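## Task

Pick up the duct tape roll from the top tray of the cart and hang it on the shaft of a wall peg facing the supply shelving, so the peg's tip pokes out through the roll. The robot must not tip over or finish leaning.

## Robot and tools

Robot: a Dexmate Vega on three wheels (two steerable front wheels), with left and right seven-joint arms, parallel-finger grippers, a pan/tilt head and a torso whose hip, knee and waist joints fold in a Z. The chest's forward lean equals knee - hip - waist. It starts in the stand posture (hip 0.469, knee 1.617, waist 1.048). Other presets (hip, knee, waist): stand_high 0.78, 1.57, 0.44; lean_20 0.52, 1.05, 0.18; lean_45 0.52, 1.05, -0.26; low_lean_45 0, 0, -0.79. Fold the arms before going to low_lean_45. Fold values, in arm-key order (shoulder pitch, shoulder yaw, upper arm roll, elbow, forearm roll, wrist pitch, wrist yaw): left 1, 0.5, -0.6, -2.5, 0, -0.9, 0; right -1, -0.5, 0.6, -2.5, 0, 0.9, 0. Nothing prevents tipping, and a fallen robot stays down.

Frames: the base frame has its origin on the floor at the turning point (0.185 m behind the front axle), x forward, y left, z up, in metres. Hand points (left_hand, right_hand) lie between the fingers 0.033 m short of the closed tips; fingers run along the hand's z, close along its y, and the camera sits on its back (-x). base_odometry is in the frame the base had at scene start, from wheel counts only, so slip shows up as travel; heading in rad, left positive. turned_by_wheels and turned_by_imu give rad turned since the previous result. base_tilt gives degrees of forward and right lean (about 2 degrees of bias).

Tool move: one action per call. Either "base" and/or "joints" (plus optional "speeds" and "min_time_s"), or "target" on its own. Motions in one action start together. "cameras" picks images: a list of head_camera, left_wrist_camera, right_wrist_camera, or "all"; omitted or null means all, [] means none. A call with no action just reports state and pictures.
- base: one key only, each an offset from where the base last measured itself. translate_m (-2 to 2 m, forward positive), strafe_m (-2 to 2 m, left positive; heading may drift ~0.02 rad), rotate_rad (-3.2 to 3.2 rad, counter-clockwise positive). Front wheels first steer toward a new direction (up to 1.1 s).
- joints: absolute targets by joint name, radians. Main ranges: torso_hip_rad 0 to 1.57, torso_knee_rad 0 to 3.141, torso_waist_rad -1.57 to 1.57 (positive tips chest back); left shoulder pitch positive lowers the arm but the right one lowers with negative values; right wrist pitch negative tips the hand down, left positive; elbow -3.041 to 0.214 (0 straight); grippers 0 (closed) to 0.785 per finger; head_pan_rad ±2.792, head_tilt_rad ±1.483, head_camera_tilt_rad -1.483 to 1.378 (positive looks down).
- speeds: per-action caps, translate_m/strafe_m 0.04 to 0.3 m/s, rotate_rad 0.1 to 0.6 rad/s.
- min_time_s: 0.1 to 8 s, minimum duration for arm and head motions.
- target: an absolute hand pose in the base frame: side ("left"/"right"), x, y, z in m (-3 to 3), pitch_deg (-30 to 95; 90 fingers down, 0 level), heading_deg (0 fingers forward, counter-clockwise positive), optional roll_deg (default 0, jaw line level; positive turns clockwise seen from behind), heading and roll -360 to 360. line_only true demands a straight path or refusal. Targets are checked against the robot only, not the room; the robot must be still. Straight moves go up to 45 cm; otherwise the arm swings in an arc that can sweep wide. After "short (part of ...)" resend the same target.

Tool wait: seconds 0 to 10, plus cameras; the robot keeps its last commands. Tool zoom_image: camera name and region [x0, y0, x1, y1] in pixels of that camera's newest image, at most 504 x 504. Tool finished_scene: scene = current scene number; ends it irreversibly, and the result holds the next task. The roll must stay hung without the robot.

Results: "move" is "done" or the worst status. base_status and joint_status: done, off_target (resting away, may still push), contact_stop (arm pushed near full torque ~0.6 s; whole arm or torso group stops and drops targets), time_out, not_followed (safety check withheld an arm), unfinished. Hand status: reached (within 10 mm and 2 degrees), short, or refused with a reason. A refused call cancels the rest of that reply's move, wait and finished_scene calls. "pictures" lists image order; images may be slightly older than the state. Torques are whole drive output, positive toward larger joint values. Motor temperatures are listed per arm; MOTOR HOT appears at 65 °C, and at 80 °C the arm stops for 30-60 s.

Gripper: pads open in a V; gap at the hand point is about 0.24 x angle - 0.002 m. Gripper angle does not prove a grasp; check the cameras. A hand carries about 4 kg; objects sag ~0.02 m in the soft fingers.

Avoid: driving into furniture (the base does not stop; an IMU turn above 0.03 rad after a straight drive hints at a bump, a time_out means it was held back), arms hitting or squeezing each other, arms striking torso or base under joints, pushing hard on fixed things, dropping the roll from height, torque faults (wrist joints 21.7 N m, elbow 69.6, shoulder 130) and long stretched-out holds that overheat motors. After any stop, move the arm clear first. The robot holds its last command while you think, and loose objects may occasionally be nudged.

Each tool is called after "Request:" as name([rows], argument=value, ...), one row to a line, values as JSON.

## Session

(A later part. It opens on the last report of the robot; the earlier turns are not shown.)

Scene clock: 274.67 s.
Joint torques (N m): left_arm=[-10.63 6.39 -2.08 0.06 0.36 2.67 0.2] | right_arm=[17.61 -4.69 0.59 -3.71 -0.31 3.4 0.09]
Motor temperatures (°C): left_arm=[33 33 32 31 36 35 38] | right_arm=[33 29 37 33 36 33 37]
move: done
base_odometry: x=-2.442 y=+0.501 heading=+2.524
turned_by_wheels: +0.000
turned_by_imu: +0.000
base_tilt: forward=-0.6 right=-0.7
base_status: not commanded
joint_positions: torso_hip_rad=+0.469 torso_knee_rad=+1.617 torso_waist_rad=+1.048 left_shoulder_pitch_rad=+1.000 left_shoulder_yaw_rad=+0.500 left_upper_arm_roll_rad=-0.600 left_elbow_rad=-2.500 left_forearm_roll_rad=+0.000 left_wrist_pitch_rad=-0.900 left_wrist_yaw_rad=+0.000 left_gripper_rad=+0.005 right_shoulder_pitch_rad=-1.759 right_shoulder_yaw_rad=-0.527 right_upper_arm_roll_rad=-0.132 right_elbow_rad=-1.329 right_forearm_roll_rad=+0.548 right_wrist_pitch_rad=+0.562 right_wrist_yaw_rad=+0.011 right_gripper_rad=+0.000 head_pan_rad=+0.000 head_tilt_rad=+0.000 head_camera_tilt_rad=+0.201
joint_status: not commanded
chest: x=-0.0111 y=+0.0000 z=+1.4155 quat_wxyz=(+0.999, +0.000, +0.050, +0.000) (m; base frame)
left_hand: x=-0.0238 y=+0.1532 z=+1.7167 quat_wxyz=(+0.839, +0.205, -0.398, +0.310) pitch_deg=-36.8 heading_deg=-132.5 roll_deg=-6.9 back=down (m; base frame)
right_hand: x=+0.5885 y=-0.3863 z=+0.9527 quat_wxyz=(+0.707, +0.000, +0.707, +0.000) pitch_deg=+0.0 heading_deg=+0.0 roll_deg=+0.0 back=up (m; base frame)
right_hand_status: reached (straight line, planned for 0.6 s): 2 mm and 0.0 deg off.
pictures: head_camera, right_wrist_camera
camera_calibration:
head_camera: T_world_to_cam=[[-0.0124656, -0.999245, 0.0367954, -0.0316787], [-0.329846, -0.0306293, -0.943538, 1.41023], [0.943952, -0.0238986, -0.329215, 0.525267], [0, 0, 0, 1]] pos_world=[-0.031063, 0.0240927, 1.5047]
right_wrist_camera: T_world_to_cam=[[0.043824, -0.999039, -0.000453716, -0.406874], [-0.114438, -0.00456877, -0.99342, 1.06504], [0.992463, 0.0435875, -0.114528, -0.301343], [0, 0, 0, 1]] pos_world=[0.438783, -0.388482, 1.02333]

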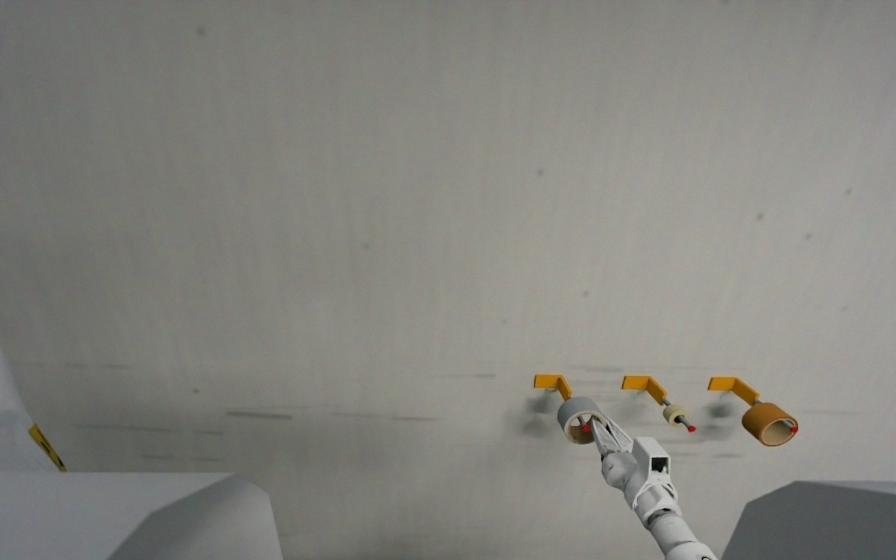

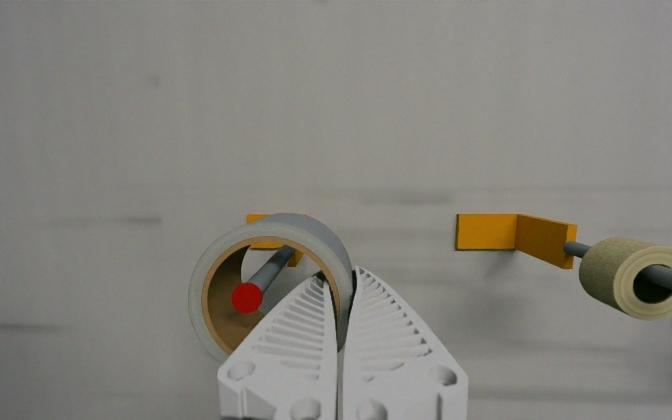

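Request:
move(target={"side": "right", "x": 0.587, "y": -0.383, "z": 0.935, "pitch_deg": 0, "heading_deg": 0, "roll_deg": 0, "line_only": true}, cameras=["right_wrist_camera"])

Request:
zoom_image(camera="right_wrist_camera", region=[180, 180, 400, 370])

Request:
move(target={"side": "right", "x": 0.587, "y": -0.382, "z": 0.930, "pitch_deg": 0, "heading_deg": 0, "roll_deg": 0, "line_only": true}, cameras=["right_wrist_camera"])

Request:
zoom_image(camera="right_wrist_camera", region=[180, 180, 400, 370])

Scene clock: 283.33 s.
Joint torques (N m): left_arm=[-13.55 3.38 -0.08 -0.03 -0.49 2.72 0.3] | right_arm=[21.92 -3.22 1.54 -3.74 -0.26 4.62 0.21]
Motor temperatures (°C): left_arm=[33 33 32 31 36 35 38] | right_arm=[33 29 37 33 36 33 37]
move: done
base_odometry: x=-2.442 y=+0.501 heading=+2.524
turned_by_wheels: +0.000
turned_by_imu: +0.000
base_tilt: forward=-0.5 right=-0.8
base_status: not commanded
joint_positions: torso_hip_rad=+0.469 torso_knee_rad=+1.617 torso_waist_rad=+1.048 left_shoulder_pitch_rad=+1.000 left_shoulder_yaw_rad=+0.500 left_upper_arm_roll_rad=-0.600 left_elbow_rad=-2.500 left_forearm_roll_rad=+0.000 left_wrist_pitch_rad=-0.900 left_wrist_yaw_rad=+0.000 left_gripper_rad=+0.005 right_shoulder_pitch_rad=-1.722 right_shoulder_yaw_rad=-0.493 right_upper_arm_roll_rad=-0.152 right_elbow_rad=-1.232 right_forearm_roll_rad=+0.535 right_wrist_pitch_rad=+0.619 right_wrist_yaw_rad=+0.038 right_gripper_rad=+0.000 head_pan_rad=+0.000 head_tilt_rad=+0.000 head_camera_tilt_rad=+0.201
joint_status: not commanded
chest: x=-0.0111 y=+0.0000 z=+1.4155 quat_wxyz=(+0.999, +0.000, +0.050, +0.000) (m; base frame)
left_hand: x=-0.0238 y=+0.1532 z=+1.7167 quat_wxyz=(+0.839, +0.205, -0.398, +0.310) pitch_deg=-36.8 heading_deg=-132.5 roll_deg=-6.9 back=down (m; base frame)
right_hand: x=+0.5869 y=-0.3834 z=+0.9354 quat_wxyz=(+0.707, +0.000, +0.707, +0.000) pitch_deg=+0.0 heading_deg=+0.0 roll_deg=+0.0 back=up (m; base frame)
right_hand_status: reached (straight line, planned for 0.7 s): 1 mm and 0.0 deg off.
pictures: right_wrist_camera
camera_calibration:
right_wrist_camera: T_world_to_cam=[[0.0437125, -0.999044, -0.000545365, -0.403779], [-0.114541, -0.00446939, -0.993408, 1.04776], [0.992456, 0.0434869, -0.114627, -0.301898], [0, 0, 0, 1]] pos_world=[0.437283, -0.385581, 1.00603]

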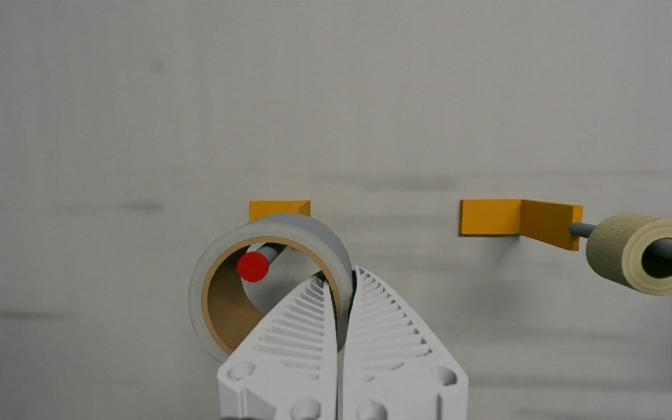

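Scaled by 2.291 from the camera's 672x420 image, which has a finer 960x600 frame.

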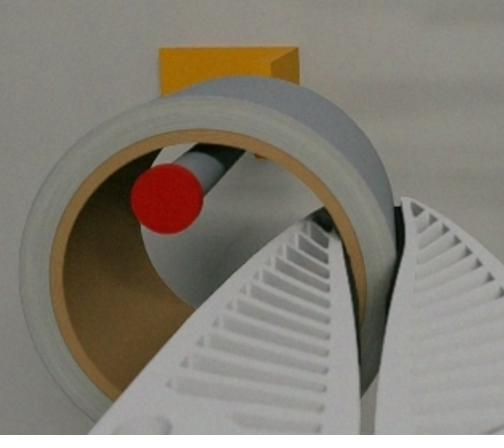

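Scene clock: 284.47 s.
Joint torques (N m): left_arm=[-14.8 3.97 -2.74 0.49 -0.27 0.69 0.29] | right_arm=[19.44 -2.75 0.66 -4.63 -0.55 3.74 -0.07]
Motor temperatures (°C): left_arm=[33 33 32 31 36 35 38] | right_arm=[33 29 37 33 36 33 37]
move: done
base_odometry: x=-2.442 y=+0.501 heading=+2.524
turned_by_wheels: +0.000
turned_by_imu: +0.000
base_tilt: forward=-0.5 right=-1.0
base_status: not commanded
joint_positions: torso_hip_rad=+0.469 torso_knee_rad=+1.617 torso_waist_rad=+1.048 left_shoulder_pitch_rad=+1.000 left_shoulder_yaw_rad=+0.500 left_upper_arm_roll_rad=-0.600 left_elbow_rad=-2.500 left_forearm_roll_rad=+0.000 left_wrist_pitch_rad=-0.900 left_wrist_yaw_rad=+0.000 left_gripper_rad=+0.005 right_shoulder_pitch_rad=-1.709 right_shoulder_yaw_rad=-0.482 right_upper_arm_roll_rad=-0.157 right_elbow_rad=-1.201 right_forearm_roll_rad=+0.532 right_wrist_pitch_rad=+0.636 right_wrist_yaw_rad=+0.047 right_gripper_rad=+0.000 head_pan_rad=+0.000 head_tilt_rad=+0.000 head_camera_tilt_rad=+0.201
joint_status: not commanded
chest: x=-0.0111 y=+0.0000 z=+1.4155 quat_wxyz=(+0.999, +0.000, +0.050, +0.000) (m; base frame)
left_hand: x=-0.0238 y=+0.1532 z=+1.7167 quat_wxyz=(+0.839, +0.205, -0.398, +0.310) pitch_deg=-36.8 heading_deg=-132.5 roll_deg=-6.9 back=down (m; base frame)
right_hand: x=+0.5868 y=-0.3824 z=+0.9304 quat_wxyz=(+0.707, +0.000, +0.707, +0.000) pitch_deg=+0.0 heading_deg=+0.0 roll_deg=+0.0 back=up (m; base frame)
right_hand_status: reached (straight line, planned for 0.4 s): 1 mm and 0.0 deg off.
pictures: right_wrist_camera
camera_calibration:
right_wrist_camera: T_world_to_cam=[[0.0437093, -0.999044, -0.000536404, -0.402786], [-0.114332, -0.00446876, -0.993433, 1.04282], [0.992481, 0.0434835, -0.114418, -0.302626], [0, 0, 0, 1]] pos_world=[0.437183, -0.384581, 1.00113]

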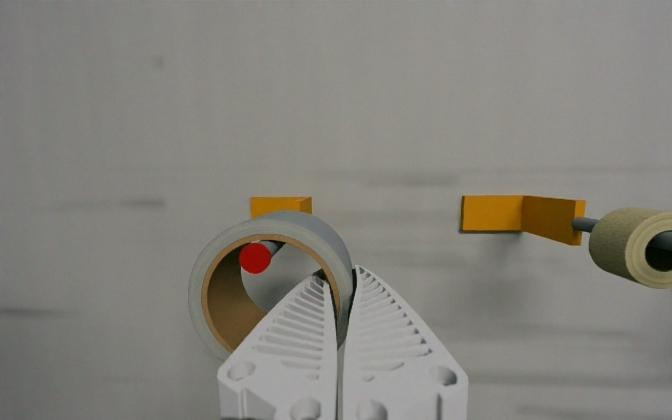

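Scaled by 2.291 from the camera's 672x420 image, which has a finer 960x600 frame.

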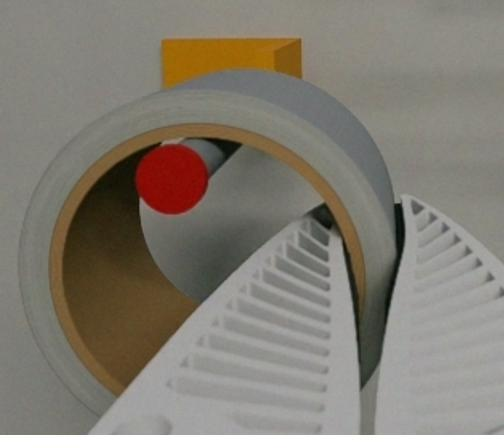

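Request:
move(target={"side": "right", "x": 0.584, "y": -0.382, "z": 0.933, "pitch_deg": 0, "heading_deg": 0, "roll_deg": 0, "line_only": true}, cameras=["right_wrist_camera"])

Request:
move(joints={"right_gripper_rad": 0.05}, cameras=["right_wrist_camera"])

Request:
zoom_image(camera="right_wrist_camera", region=[180, 180, 400, 370])

Request:
move(joints={"right_gripper_rad": 0.09}, cameras=["head_camera", "right_wrist_camera"])

Request:
zoom_image(camera="right_wrist_camera", region=[180, 180, 400, 370])

Scene clock: 292.47 s.
Joint torques (N m): left_arm=[-12.47 7.37 -0.94 -0.6 -0.19 2.33 0.06] | right_arm=[-3.18 -8.74 7.36 -5.5 0.46 3.4 -0.15]
Motor temperatures (°C): left_arm=[33 33 32 31 36 35 38] | right_arm=[33 29 37 33 36 33 37]
move: done
base_odometry: x=-2.442 y=+0.501 heading=+2.524
turned_by_wheels: +0.000
turned_by_imu: +0.000
base_tilt: forward=-0.4 right=-0.9
base_status: not commanded
joint_positions: torso_hip_rad=+0.469 torso_knee_rad=+1.617 torso_waist_rad=+1.048 left_shoulder_pitch_rad=+1.000 left_shoulder_yaw_rad=+0.500 left_upper_arm_roll_rad=-0.600 left_elbow_rad=-2.500 left_forearm_roll_rad=+0.000 left_wrist_pitch_rad=-0.900 left_wrist_yaw_rad=+0.000 left_gripper_rad=+0.005 right_shoulder_pitch_rad=-1.721 right_shoulder_yaw_rad=-0.487 right_upper_arm_roll_rad=-0.155 right_elbow_rad=-1.220 right_forearm_roll_rad=+0.532 right_wrist_pitch_rad=+0.631 right_wrist_yaw_rad=+0.041 right_gripper_rad=+0.000 head_pan_rad=+0.000 head_tilt_rad=+0.000 head_camera_tilt_rad=+0.201
joint_status: not commanded
chest: x=-0.0111 y=+0.0000 z=+1.4155 quat_wxyz=(+0.999, +0.000, +0.050, +0.000) (m; base frame)
left_hand: x=-0.0238 y=+0.1532 z=+1.7167 quat_wxyz=(+0.839, +0.205, -0.398, +0.310) pitch_deg=-36.8 heading_deg=-132.5 roll_deg=-6.9 back=down (m; base frame)
right_hand: x=+0.5845 y=-0.3817 z=+0.9324 quat_wxyz=(+0.707, +0.000, +0.707, +0.000) pitch_deg=+0.0 heading_deg=+0.0 roll_deg=+0.0 back=up (m; base frame)
right_hand_status: reached (straight line, planned for 0.3 s): 1 mm and 0.0 deg off.
pictures: right_wrist_camera
camera_calibration:
right_wrist_camera: T_world_to_cam=[[0.0445032, -0.999009, -0.000621922, -0.402335], [-0.114131, -0.00446577, -0.993456, 1.04438], [0.992468, 0.044283, -0.114217, -0.300042], [0, 0, 0, 1]] pos_world=[0.434884, -0.383986, 1.00303]

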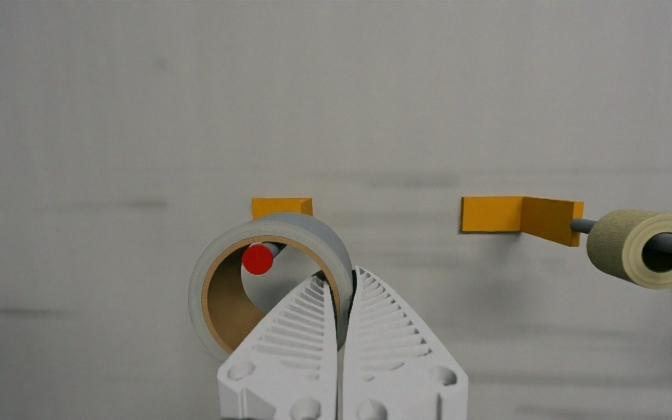

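Scene clock: 292.97 s.
Joint torques (N m): left_arm=[-12.16 5.9 -2.5 0.42 -0.25 1.44 0.78] | right_arm=[-2.44 -8.36 7 -6.37 0.34 3.08 -0.29]
Motor temperatures (°C): left_arm=[33 33 32 31 36 35 38] | right_arm=[33 29 37 33 36 33 37]
move: done
base_odometry: x=-2.442 y=+0.501 heading=+2.524
turned_by_wheels: +0.000
turned_by_imu: +0.000
base_tilt: forward=-0.6 right=-0.8
base_status: not commanded
joint_positions: torso_hip_rad=+0.469 torso_knee_rad=+1.617 torso_waist_rad=+1.048 left_shoulder_pitch_rad=+1.000 left_shoulder_yaw_rad=+0.500 left_upper_arm_roll_rad=-0.600 left_elbow_rad=-2.500 left_forearm_roll_rad=+0.000 left_wrist_pitch_rad=-0.900 left_wrist_yaw_rad=+0.000 left_gripper_rad=+0.005 right_shoulder_pitch_rad=-1.723 right_shoulder_yaw_rad=-0.487 right_upper_arm_roll_rad=-0.154 right_elbow_rad=-1.223 right_forearm_roll_rad=+0.532 right_wrist_pitch_rad=+0.630 right_wrist_yaw_rad=+0.040 right_gripper_rad=+0.050 head_pan_rad=+0.000 head_tilt_rad=+0.000 head_camera_tilt_rad=+0.201
joint_status: all done
chest: x=-0.0111 y=+0.0000 z=+1.4155 quat_wxyz=(+0.999, +0.000, +0.050, +0.000) (m; base frame)
left_hand: x=-0.0238 y=+0.1532 z=+1.7167 quat_wxyz=(+0.839, +0.205, -0.398, +0.310) pitch_deg=-36.8 heading_deg=-132.5 roll_deg=-6.9 back=down (m; base frame)
right_hand: x=+0.5843 y=-0.3817 z=+0.9328 quat_wxyz=(+0.707, +0.000, +0.707, +0.000) pitch_deg=+0.0 heading_deg=+0.0 roll_deg=+0.0 back=up (m; base frame)
pictures: right_wrist_camera
camera_calibration:
right_wrist_camera: T_world_to_cam=[[0.0445039, -0.999009, -0.000617691, -0.402326], [-0.113934, -0.00446125, -0.993478, 1.04469], [0.992491, 0.044284, -0.114019, -0.299906], [0, 0, 0, 1]] pos_world=[0.434584, -0.383986, 1.00343]

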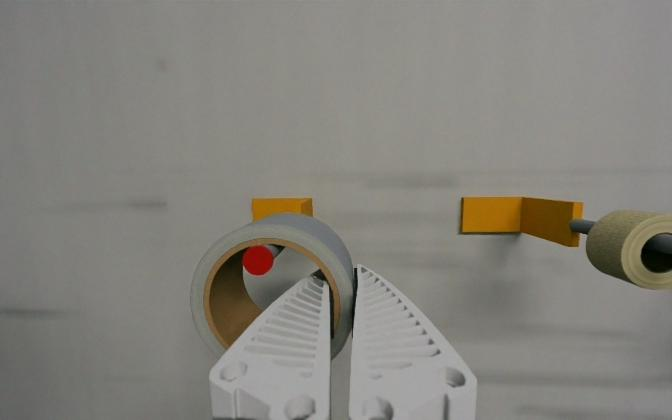

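Scaled by 2.291 from the camera's 672x420 image, which has a finer 960x600 frame.

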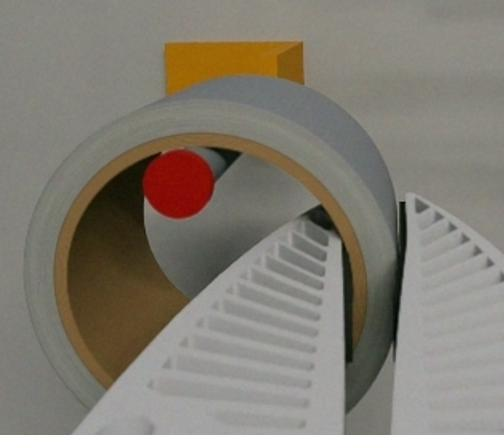

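Scene clock: 293.43 s.
Joint torques (N m): left_arm=[-10.44 6.67 -0.52 0.74 0.15 3.41 0.08] | right_arm=[-2.39 -8.42 7.84 -6.62 0.37 3.39 -0.38]
Motor temperatures (°C): left_arm=[33 33 32 31 36 35 38] | right_arm=[33 29 37 33 36 33 37]
move: done
base_odometry: x=-2.442 y=+0.501 heading=+2.524
turned_by_wheels: +0.000
turned_by_imu: +0.000
base_tilt: forward=-0.5 right=-0.9
base_status: not commanded
joint_positions: torso_hip_rad=+0.469 torso_knee_rad=+1.617 torso_waist_rad=+1.048 left_shoulder_pitch_rad=+1.000 left_shoulder_yaw_rad=+0.500 left_upper_arm_roll_rad=-0.600 left_elbow_rad=-2.500 left_forearm_roll_rad=+0.000 left_wrist_pitch_rad=-0.900 left_wrist_yaw_rad=+0.000 left_gripper_rad=+0.005 right_shoulder_pitch_rad=-1.724 right_shoulder_yaw_rad=-0.488 right_upper_arm_roll_rad=-0.154 right_elbow_rad=-1.224 right_forearm_roll_rad=+0.532 right_wrist_pitch_rad=+0.630 right_wrist_yaw_rad=+0.040 right_gripper_rad=+0.090 head_pan_rad=+0.000 head_tilt_rad=+0.000 head_camera_tilt_rad=+0.201
joint_status: all done
chest: x=-0.0111 y=+0.0000 z=+1.4155 quat_wxyz=(+0.999, +0.000, +0.050, +0.000) (m; base frame)
left_hand: x=-0.0238 y=+0.1532 z=+1.7167 quat_wxyz=(+0.839, +0.205, -0.398, +0.310) pitch_deg=-36.8 heading_deg=-132.5 roll_deg=-6.9 back=down (m; base frame)
right_hand: x=+0.5842 y=-0.3817 z=+0.9329 quat_wxyz=(+0.707, +0.000, +0.707, +0.000) pitch_deg=+0.0 heading_deg=+0.0 roll_deg=+0.0 back=up (m; base frame)
pictures: head_camera, right_wrist_camera
camera_calibration:
head_camera: T_world_to_cam=[[-0.0124656, -0.999245, 0.0367954, -0.0316787], [-0.329846, -0.0306293, -0.943538, 1.41023], [0.943952, -0.0238986, -0.329215, 0.525267], [0, 0, 0, 1]] pos_world=[-0.031063, 0.0240927, 1.5047]
right_wrist_camera: T_world_to_cam=[[0.0445045, -0.999009, -0.00061339, -0.402326], [-0.113835, -0.00446119, -0.99349, 1.04474], [0.992502, 0.0442845, -0.113921, -0.299899], [0, 0, 0, 1]] pos_world=[0.434484, -0.383986, 1.00353]

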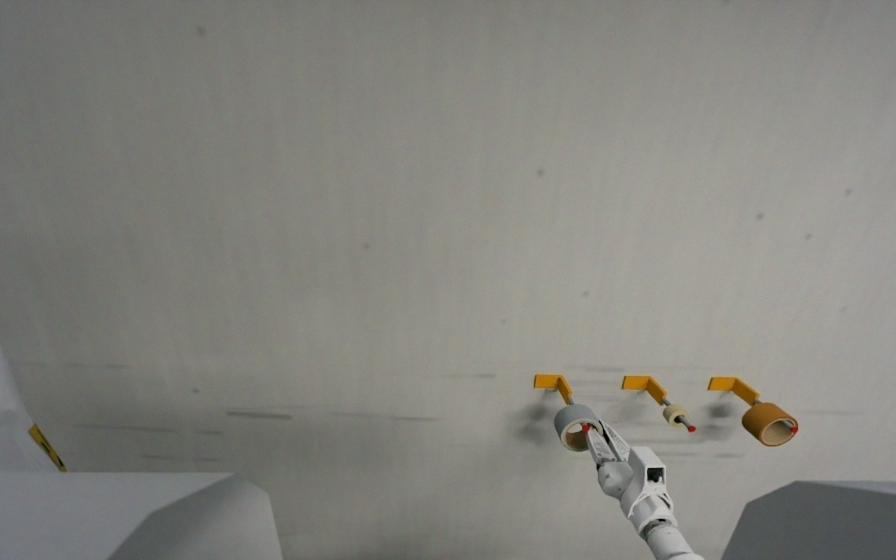

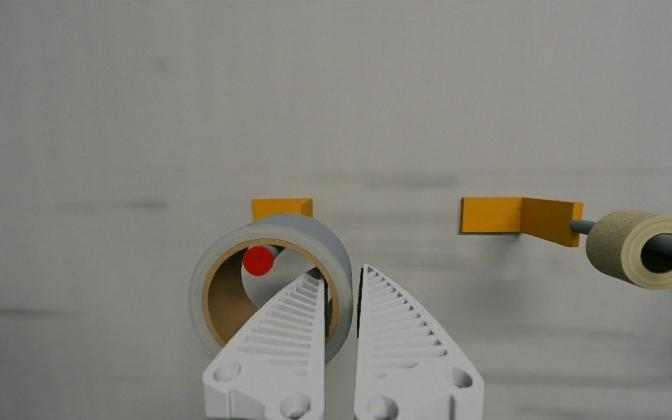

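Scaled by 2.291 from the camera's 672x420 image, which has a finer 960x600 frame.

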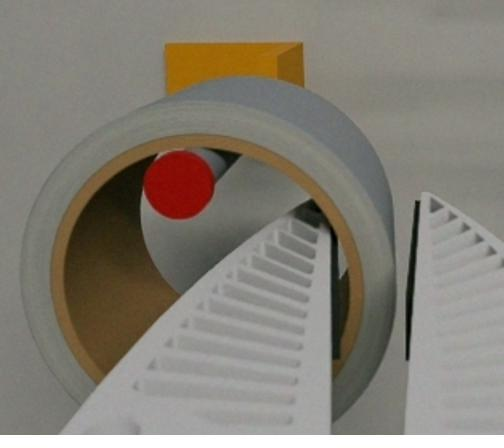

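Request:
move(target={"side": "right", "x": 0.53, "y": -0.382, "z": 0.933, "pitch_deg": 0, "heading_deg": 0, "roll_deg": 0, "line_only": true}, cameras=["right_wrist_camera"])

Request:
zoom_image(camera="right_wrist_camera", region=[180, 180, 400, 370])

Request:
move(target={"side": "right", "x": 0.42, "y": -0.382, "z": 0.935, "pitch_deg": 0, "heading_deg": 0, "roll_deg": 0, "line_only": true}, cameras=["head_camera", "right_wrist_camera"])

Request:
zoom_image(camera="right_wrist_camera", region=[200, 150, 420, 340])

Request:
zoom_image(camera="head_camera", region=[480, 350, 700, 500])

Scene clock: 300.23 s.
Joint torques (N m): left_arm=[-13.55 4.05 -0.94 1.36 -0.67 1.28 0] | right_arm=[-6.78 -7.18 7.78 -5.31 0.34 3.96 -0.09]
Motor temperatures (°C): left_arm=[33 32 32 31 36 35 38] | right_arm=[33 29 37 33 36 33 37]
move: done
base_odometry: x=-2.442 y=+0.501 heading=+2.524
turned_by_wheels: +0.000
turned_by_imu: +0.000
base_tilt: forward=-0.6 right=-0.9
base_status: not commanded
joint_positions: torso_hip_rad=+0.469 torso_knee_rad=+1.617 torso_waist_rad=+1.048 left_shoulder_pitch_rad=+1.000 left_shoulder_yaw_rad=+0.500 left_upper_arm_roll_rad=-0.600 left_elbow_rad=-2.500 left_forearm_roll_rad=+0.000 left_wrist_pitch_rad=-0.900 left_wrist_yaw_rad=+0.000 left_gripper_rad=+0.005 right_shoulder_pitch_rad=-1.881 right_shoulder_yaw_rad=-0.512 right_upper_arm_roll_rad=-0.126 right_elbow_rad=-1.335 right_forearm_roll_rad=+0.533 right_wrist_pitch_rad=+0.677 right_wrist_yaw_rad=+0.011 right_gripper_rad=+0.090 head_pan_rad=+0.000 head_tilt_rad=+0.000 head_camera_tilt_rad=+0.201
joint_status: not commanded
chest: x=-0.0111 y=+0.0000 z=+1.4155 quat_wxyz=(+0.999, +0.000, +0.050, +0.000) (m; base frame)
left_hand: x=-0.0238 y=+0.1532 z=+1.7167 quat_wxyz=(+0.839, +0.205, -0.398, +0.310) pitch_deg=-36.8 heading_deg=-132.5 roll_deg=-6.9 back=down (m; base frame)
right_hand: x=+0.5315 y=-0.3818 z=+0.9328 quat_wxyz=(+0.707, +0.000, +0.707, +0.000) pitch_deg=+0.0 heading_deg=+0.0 roll_deg=+0.0 back=up (m; base frame)
right_hand_status: reached (straight line, planned for 0.8 s): 2 mm and 0.0 deg off.
pictures: right_wrist_camera
camera_calibration:
right_wrist_camera: T_world_to_cam=[[0.0444048, -0.999013, -0.000605956, -0.400051], [-0.113934, -0.00446162, -0.993478, 1.03867], [0.992495, 0.0441842, -0.11402, -0.247538], [0, 0, 0, 1]] pos_world=[0.381784, -0.384085, 1.00343]

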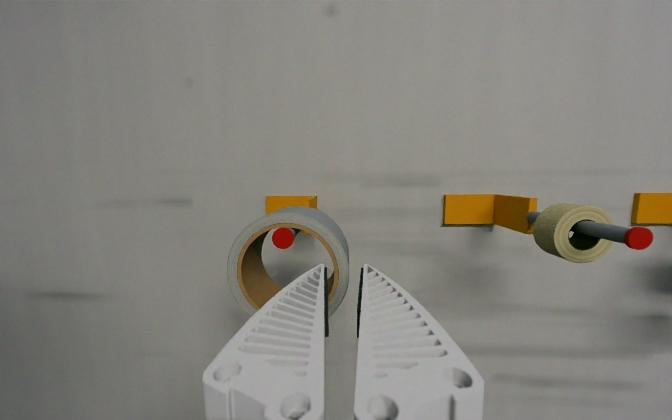

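Scaled by 2.291 from the camera's 672x420 image, which has a finer 960x600 frame.

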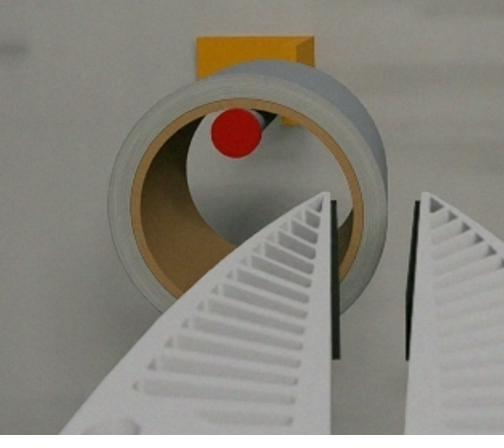

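Scene clock: 302.77 s.
Joint torques (N m): left_arm=[-11.39 7.93 -2.81 0.79 -0.26 2.02 0.44] | right_arm=[-10.55 -6.52 7.1 -4.23 -0.44 3.57 -0.07]
Motor temperatures (°C): left_arm=[33 32 32 31 36 35 38] | right_arm=[33 29 37 33 36 33 37]
move: done
base_odometry: x=-2.442 y=+0.501 heading=+2.524
turned_by_wheels: +0.000
turned_by_imu: +0.000
base_tilt: forward=-0.4 right=-0.7
base_status: not commanded
joint_positions: torso_hip_rad=+0.469 torso_knee_rad=+1.617 torso_waist_rad=+1.048 left_shoulder_pitch_rad=+1.000 left_shoulder_yaw_rad=+0.500 left_upper_arm_roll_rad=-0.600 left_elbow_rad=-2.500 left_forearm_roll_rad=+0.000 left_wrist_pitch_rad=-0.900 left_wrist_yaw_rad=+0.000 left_gripper_rad=+0.005 right_shoulder_pitch_rad=-2.166 right_shoulder_yaw_rad=-0.523 right_upper_arm_roll_rad=-0.077 right_elbow_rad=-1.451 right_forearm_roll_rad=+0.521 right_wrist_pitch_rad=+0.837 right_wrist_yaw_rad=-0.009 right_gripper_rad=+0.090 head_pan_rad=+0.000 head_tilt_rad=+0.000 head_camera_tilt_rad=+0.201
joint_status: not commanded
chest: x=-0.0111 y=+0.0000 z=+1.4155 quat_wxyz=(+0.999, +0.000, +0.050, +0.000) (m; base frame)
left_hand: x=-0.0238 y=+0.1532 z=+1.7167 quat_wxyz=(+0.839, +0.205, -0.398, +0.310) pitch_deg=-36.8 heading_deg=-132.5 roll_deg=-6.9 back=down (m; base frame)
right_hand: x=+0.4217 y=-0.3818 z=+0.9347 quat_wxyz=(+0.707, +0.000, +0.707, +0.000) pitch_deg=+0.0 heading_deg=+0.0 roll_deg=+0.0 back=up (m; base frame)
right_hand_status: reached (straight line, planned for 1.2 s): 2 mm and 0.0 deg off.
pictures: head_camera, right_wrist_camera
camera_calibration:
head_camera: T_world_to_cam=[[-0.0124656, -0.999245, 0.0367954, -0.0316787], [-0.329846, -0.0306293, -0.943538, 1.41023], [0.943952, -0.0238986, -0.329215, 0.525267], [0, 0, 0, 1]] pos_world=[-0.031063, 0.0240927, 1.5047]
right_wrist_camera: T_world_to_cam=[[0.0441831, -0.999023, -0.000780907, -0.394945], [-0.113944, -0.00426275, -0.993478, 1.02814], [0.992504, 0.0439839, -0.114021, -0.138522], [0, 0, 0, 1]] pos_world=[0.272084, -0.384084, 1.00533]

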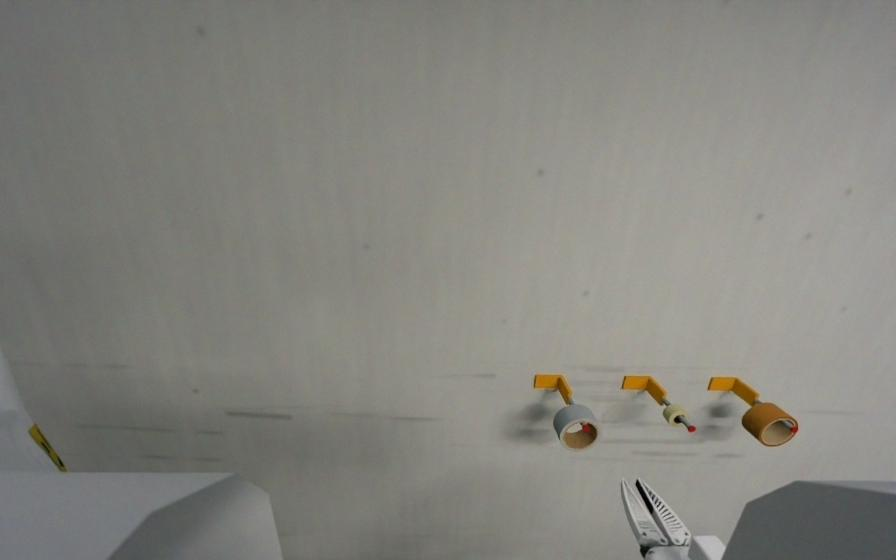

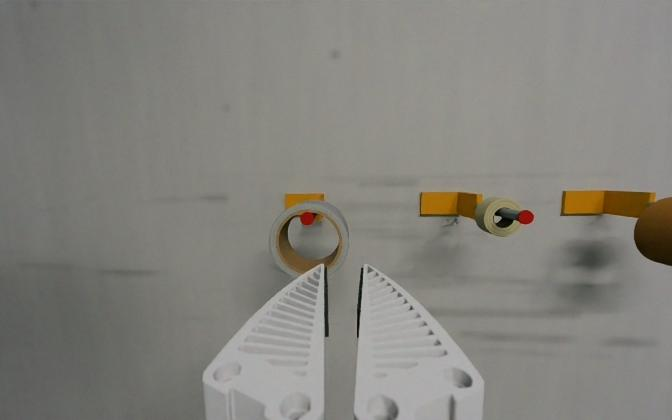

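Scaled by 2.291 from the camera's 672x420 image, which has a finer 960x600 frame.

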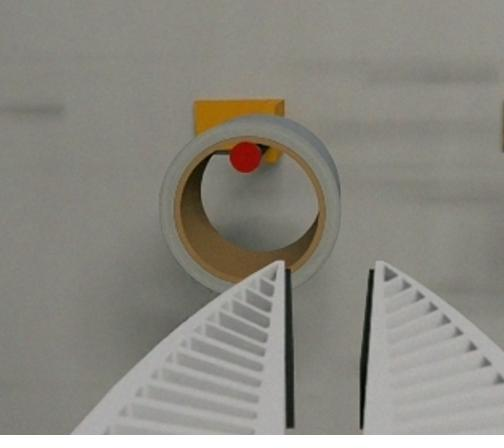

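Scaled by 2.291 from the camera's 896x560 image, which has a finer 960x600 frame.

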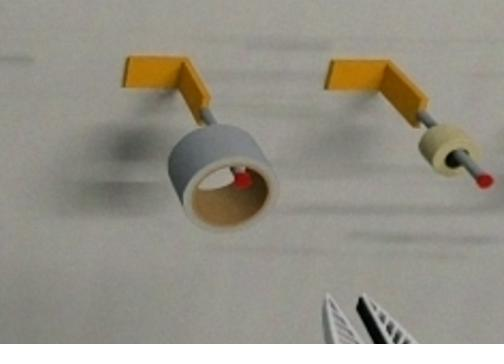

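Request:
move(base={"translate_m": -0.4}, speeds={"translate_m": 0.15}, cameras=["head_camera", "right_wrist_camera"])

Request:
zoom_image(camera="right_wrist_camera", region=[220, 120, 440, 310])

Request:
zoom_image(camera="head_camera", region=[450, 260, 650, 400])

Scene clock: 313.30 s.
Joint torques (N m): left_arm=[-12.14 2.65 -3.53 -0.02 0.85 1.58 0.25] | right_arm=[-10.76 -7.13 6.42 -5.09 -0.41 3.4 0.01]
Motor temperatures (°C): left_arm=[33 32 32 31 36 35 38] | right_arm=[33 29 37 33 36 33 37]
move: done
base_odometry: x=-2.116 y=+0.268 heading=+2.522
turned_by_wheels: -0.002
turned_by_imu: -0.003
base_tilt: forward=-0.5 right=-0.8
base_status: done
joint_positions: torso_hip_rad=+0.469 torso_knee_rad=+1.617 torso_waist_rad=+1.048 left_shoulder_pitch_rad=+1.000 left_shoulder_yaw_rad=+0.500 left_upper_arm_roll_rad=-0.600 left_elbow_rad=-2.500 left_forearm_roll_rad=+0.000 left_wrist_pitch_rad=-0.900 left_wrist_yaw_rad=+0.000 left_gripper_rad=+0.005 right_shoulder_pitch_rad=-2.171 right_shoulder_yaw_rad=-0.523 right_upper_arm_roll_rad=-0.076 right_elbow_rad=-1.453 right_forearm_roll_rad=+0.521 right_wrist_pitch_rad=+0.840 right_wrist_yaw_rad=-0.009 right_gripper_rad=+0.090 head_pan_rad=+0.000 head_tilt_rad=+0.000 head_camera_tilt_rad=+0.201
joint_status: not commanded
chest: x=-0.0112 y=+0.0000 z=+1.4155 quat_wxyz=(+0.999, +0.000, +0.050, +0.000) (m; base frame)
left_hand: x=-0.0240 y=+0.1532 z=+1.7167 quat_wxyz=(+0.839, +0.205, -0.398, +0.310) pitch_deg=-36.8 heading_deg=-132.5 roll_deg=-6.9 back=down (m; base frame)
right_hand: x=+0.4200 y=-0.3818 z=+0.9350 quat_wxyz=(+0.707, +0.000, +0.707, +0.000) pitch_deg=+0.0 heading_deg=+0.0 roll_deg=+0.0 back=up (m; base frame)
pictures: head_camera, right_wrist_camera
camera_calibration:
head_camera: T_world_to_cam=[[-0.0124752, -0.999245, 0.036792, -0.0316764], [-0.329668, -0.0306274, -0.9436, 1.41026], [0.944014, -0.0239008, -0.329037, 0.525188], [0, 0, 0, 1]] pos_world=[-0.0312607, 0.0240927, 1.5047]
right_wrist_camera: T_world_to_cam=[[0.0441842, -0.999023, -0.000772298, -0.394879], [-0.113845, -0.00426705, -0.993489, 1.02812], [0.992516, 0.0439845, -0.113922, -0.136915], [0, 0, 0, 1]] pos_world=[0.270384, -0.384084, 1.00553]

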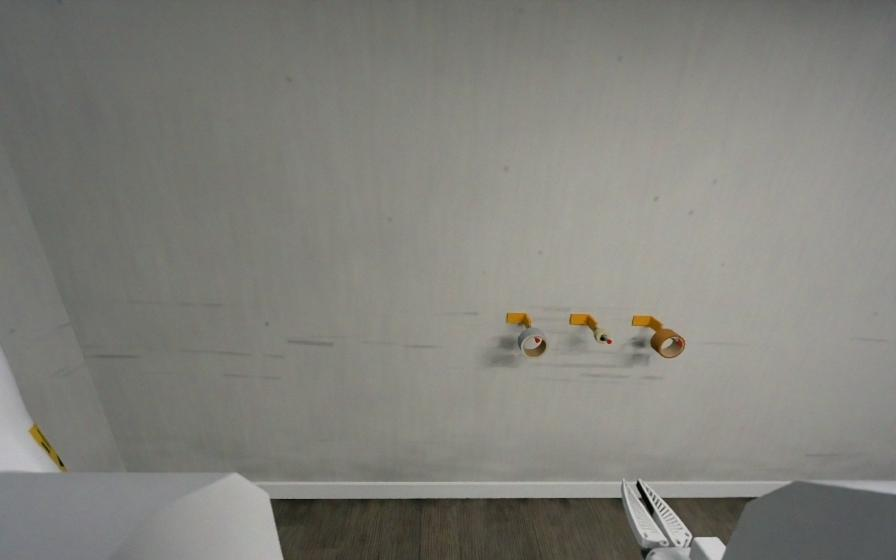

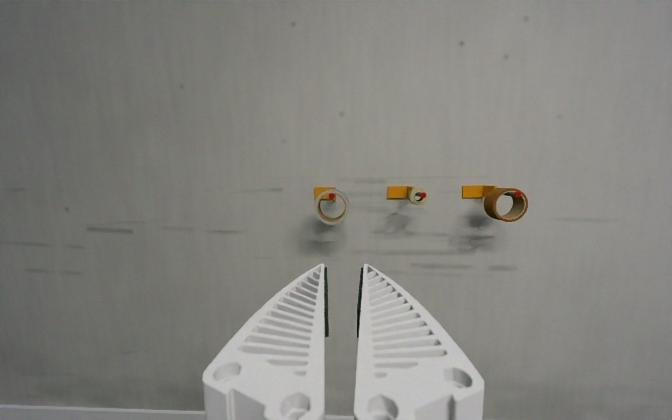

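Scaled by 2.291 from the camera's 672x420 image, which has a finer 960x600 frame.

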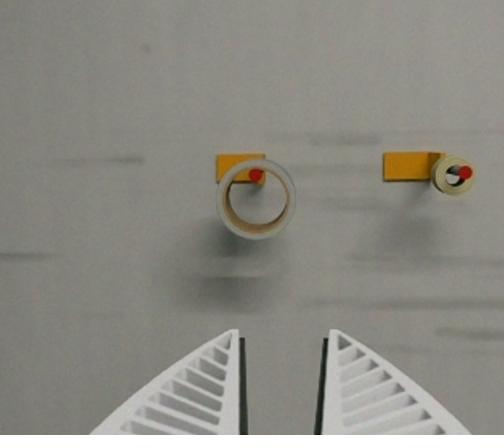

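Scaled by 2.520 from the camera's 896x560 image, which has a finer 960x600 frame.

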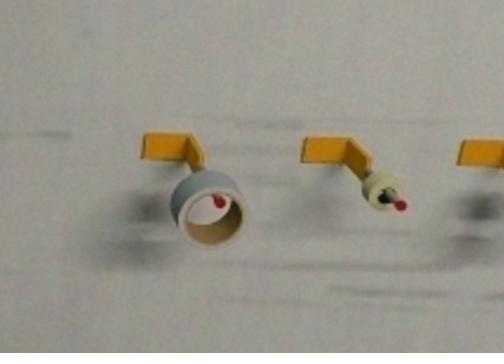

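Request:
finished_scene(scene=2)

The scene is finished: the task was done.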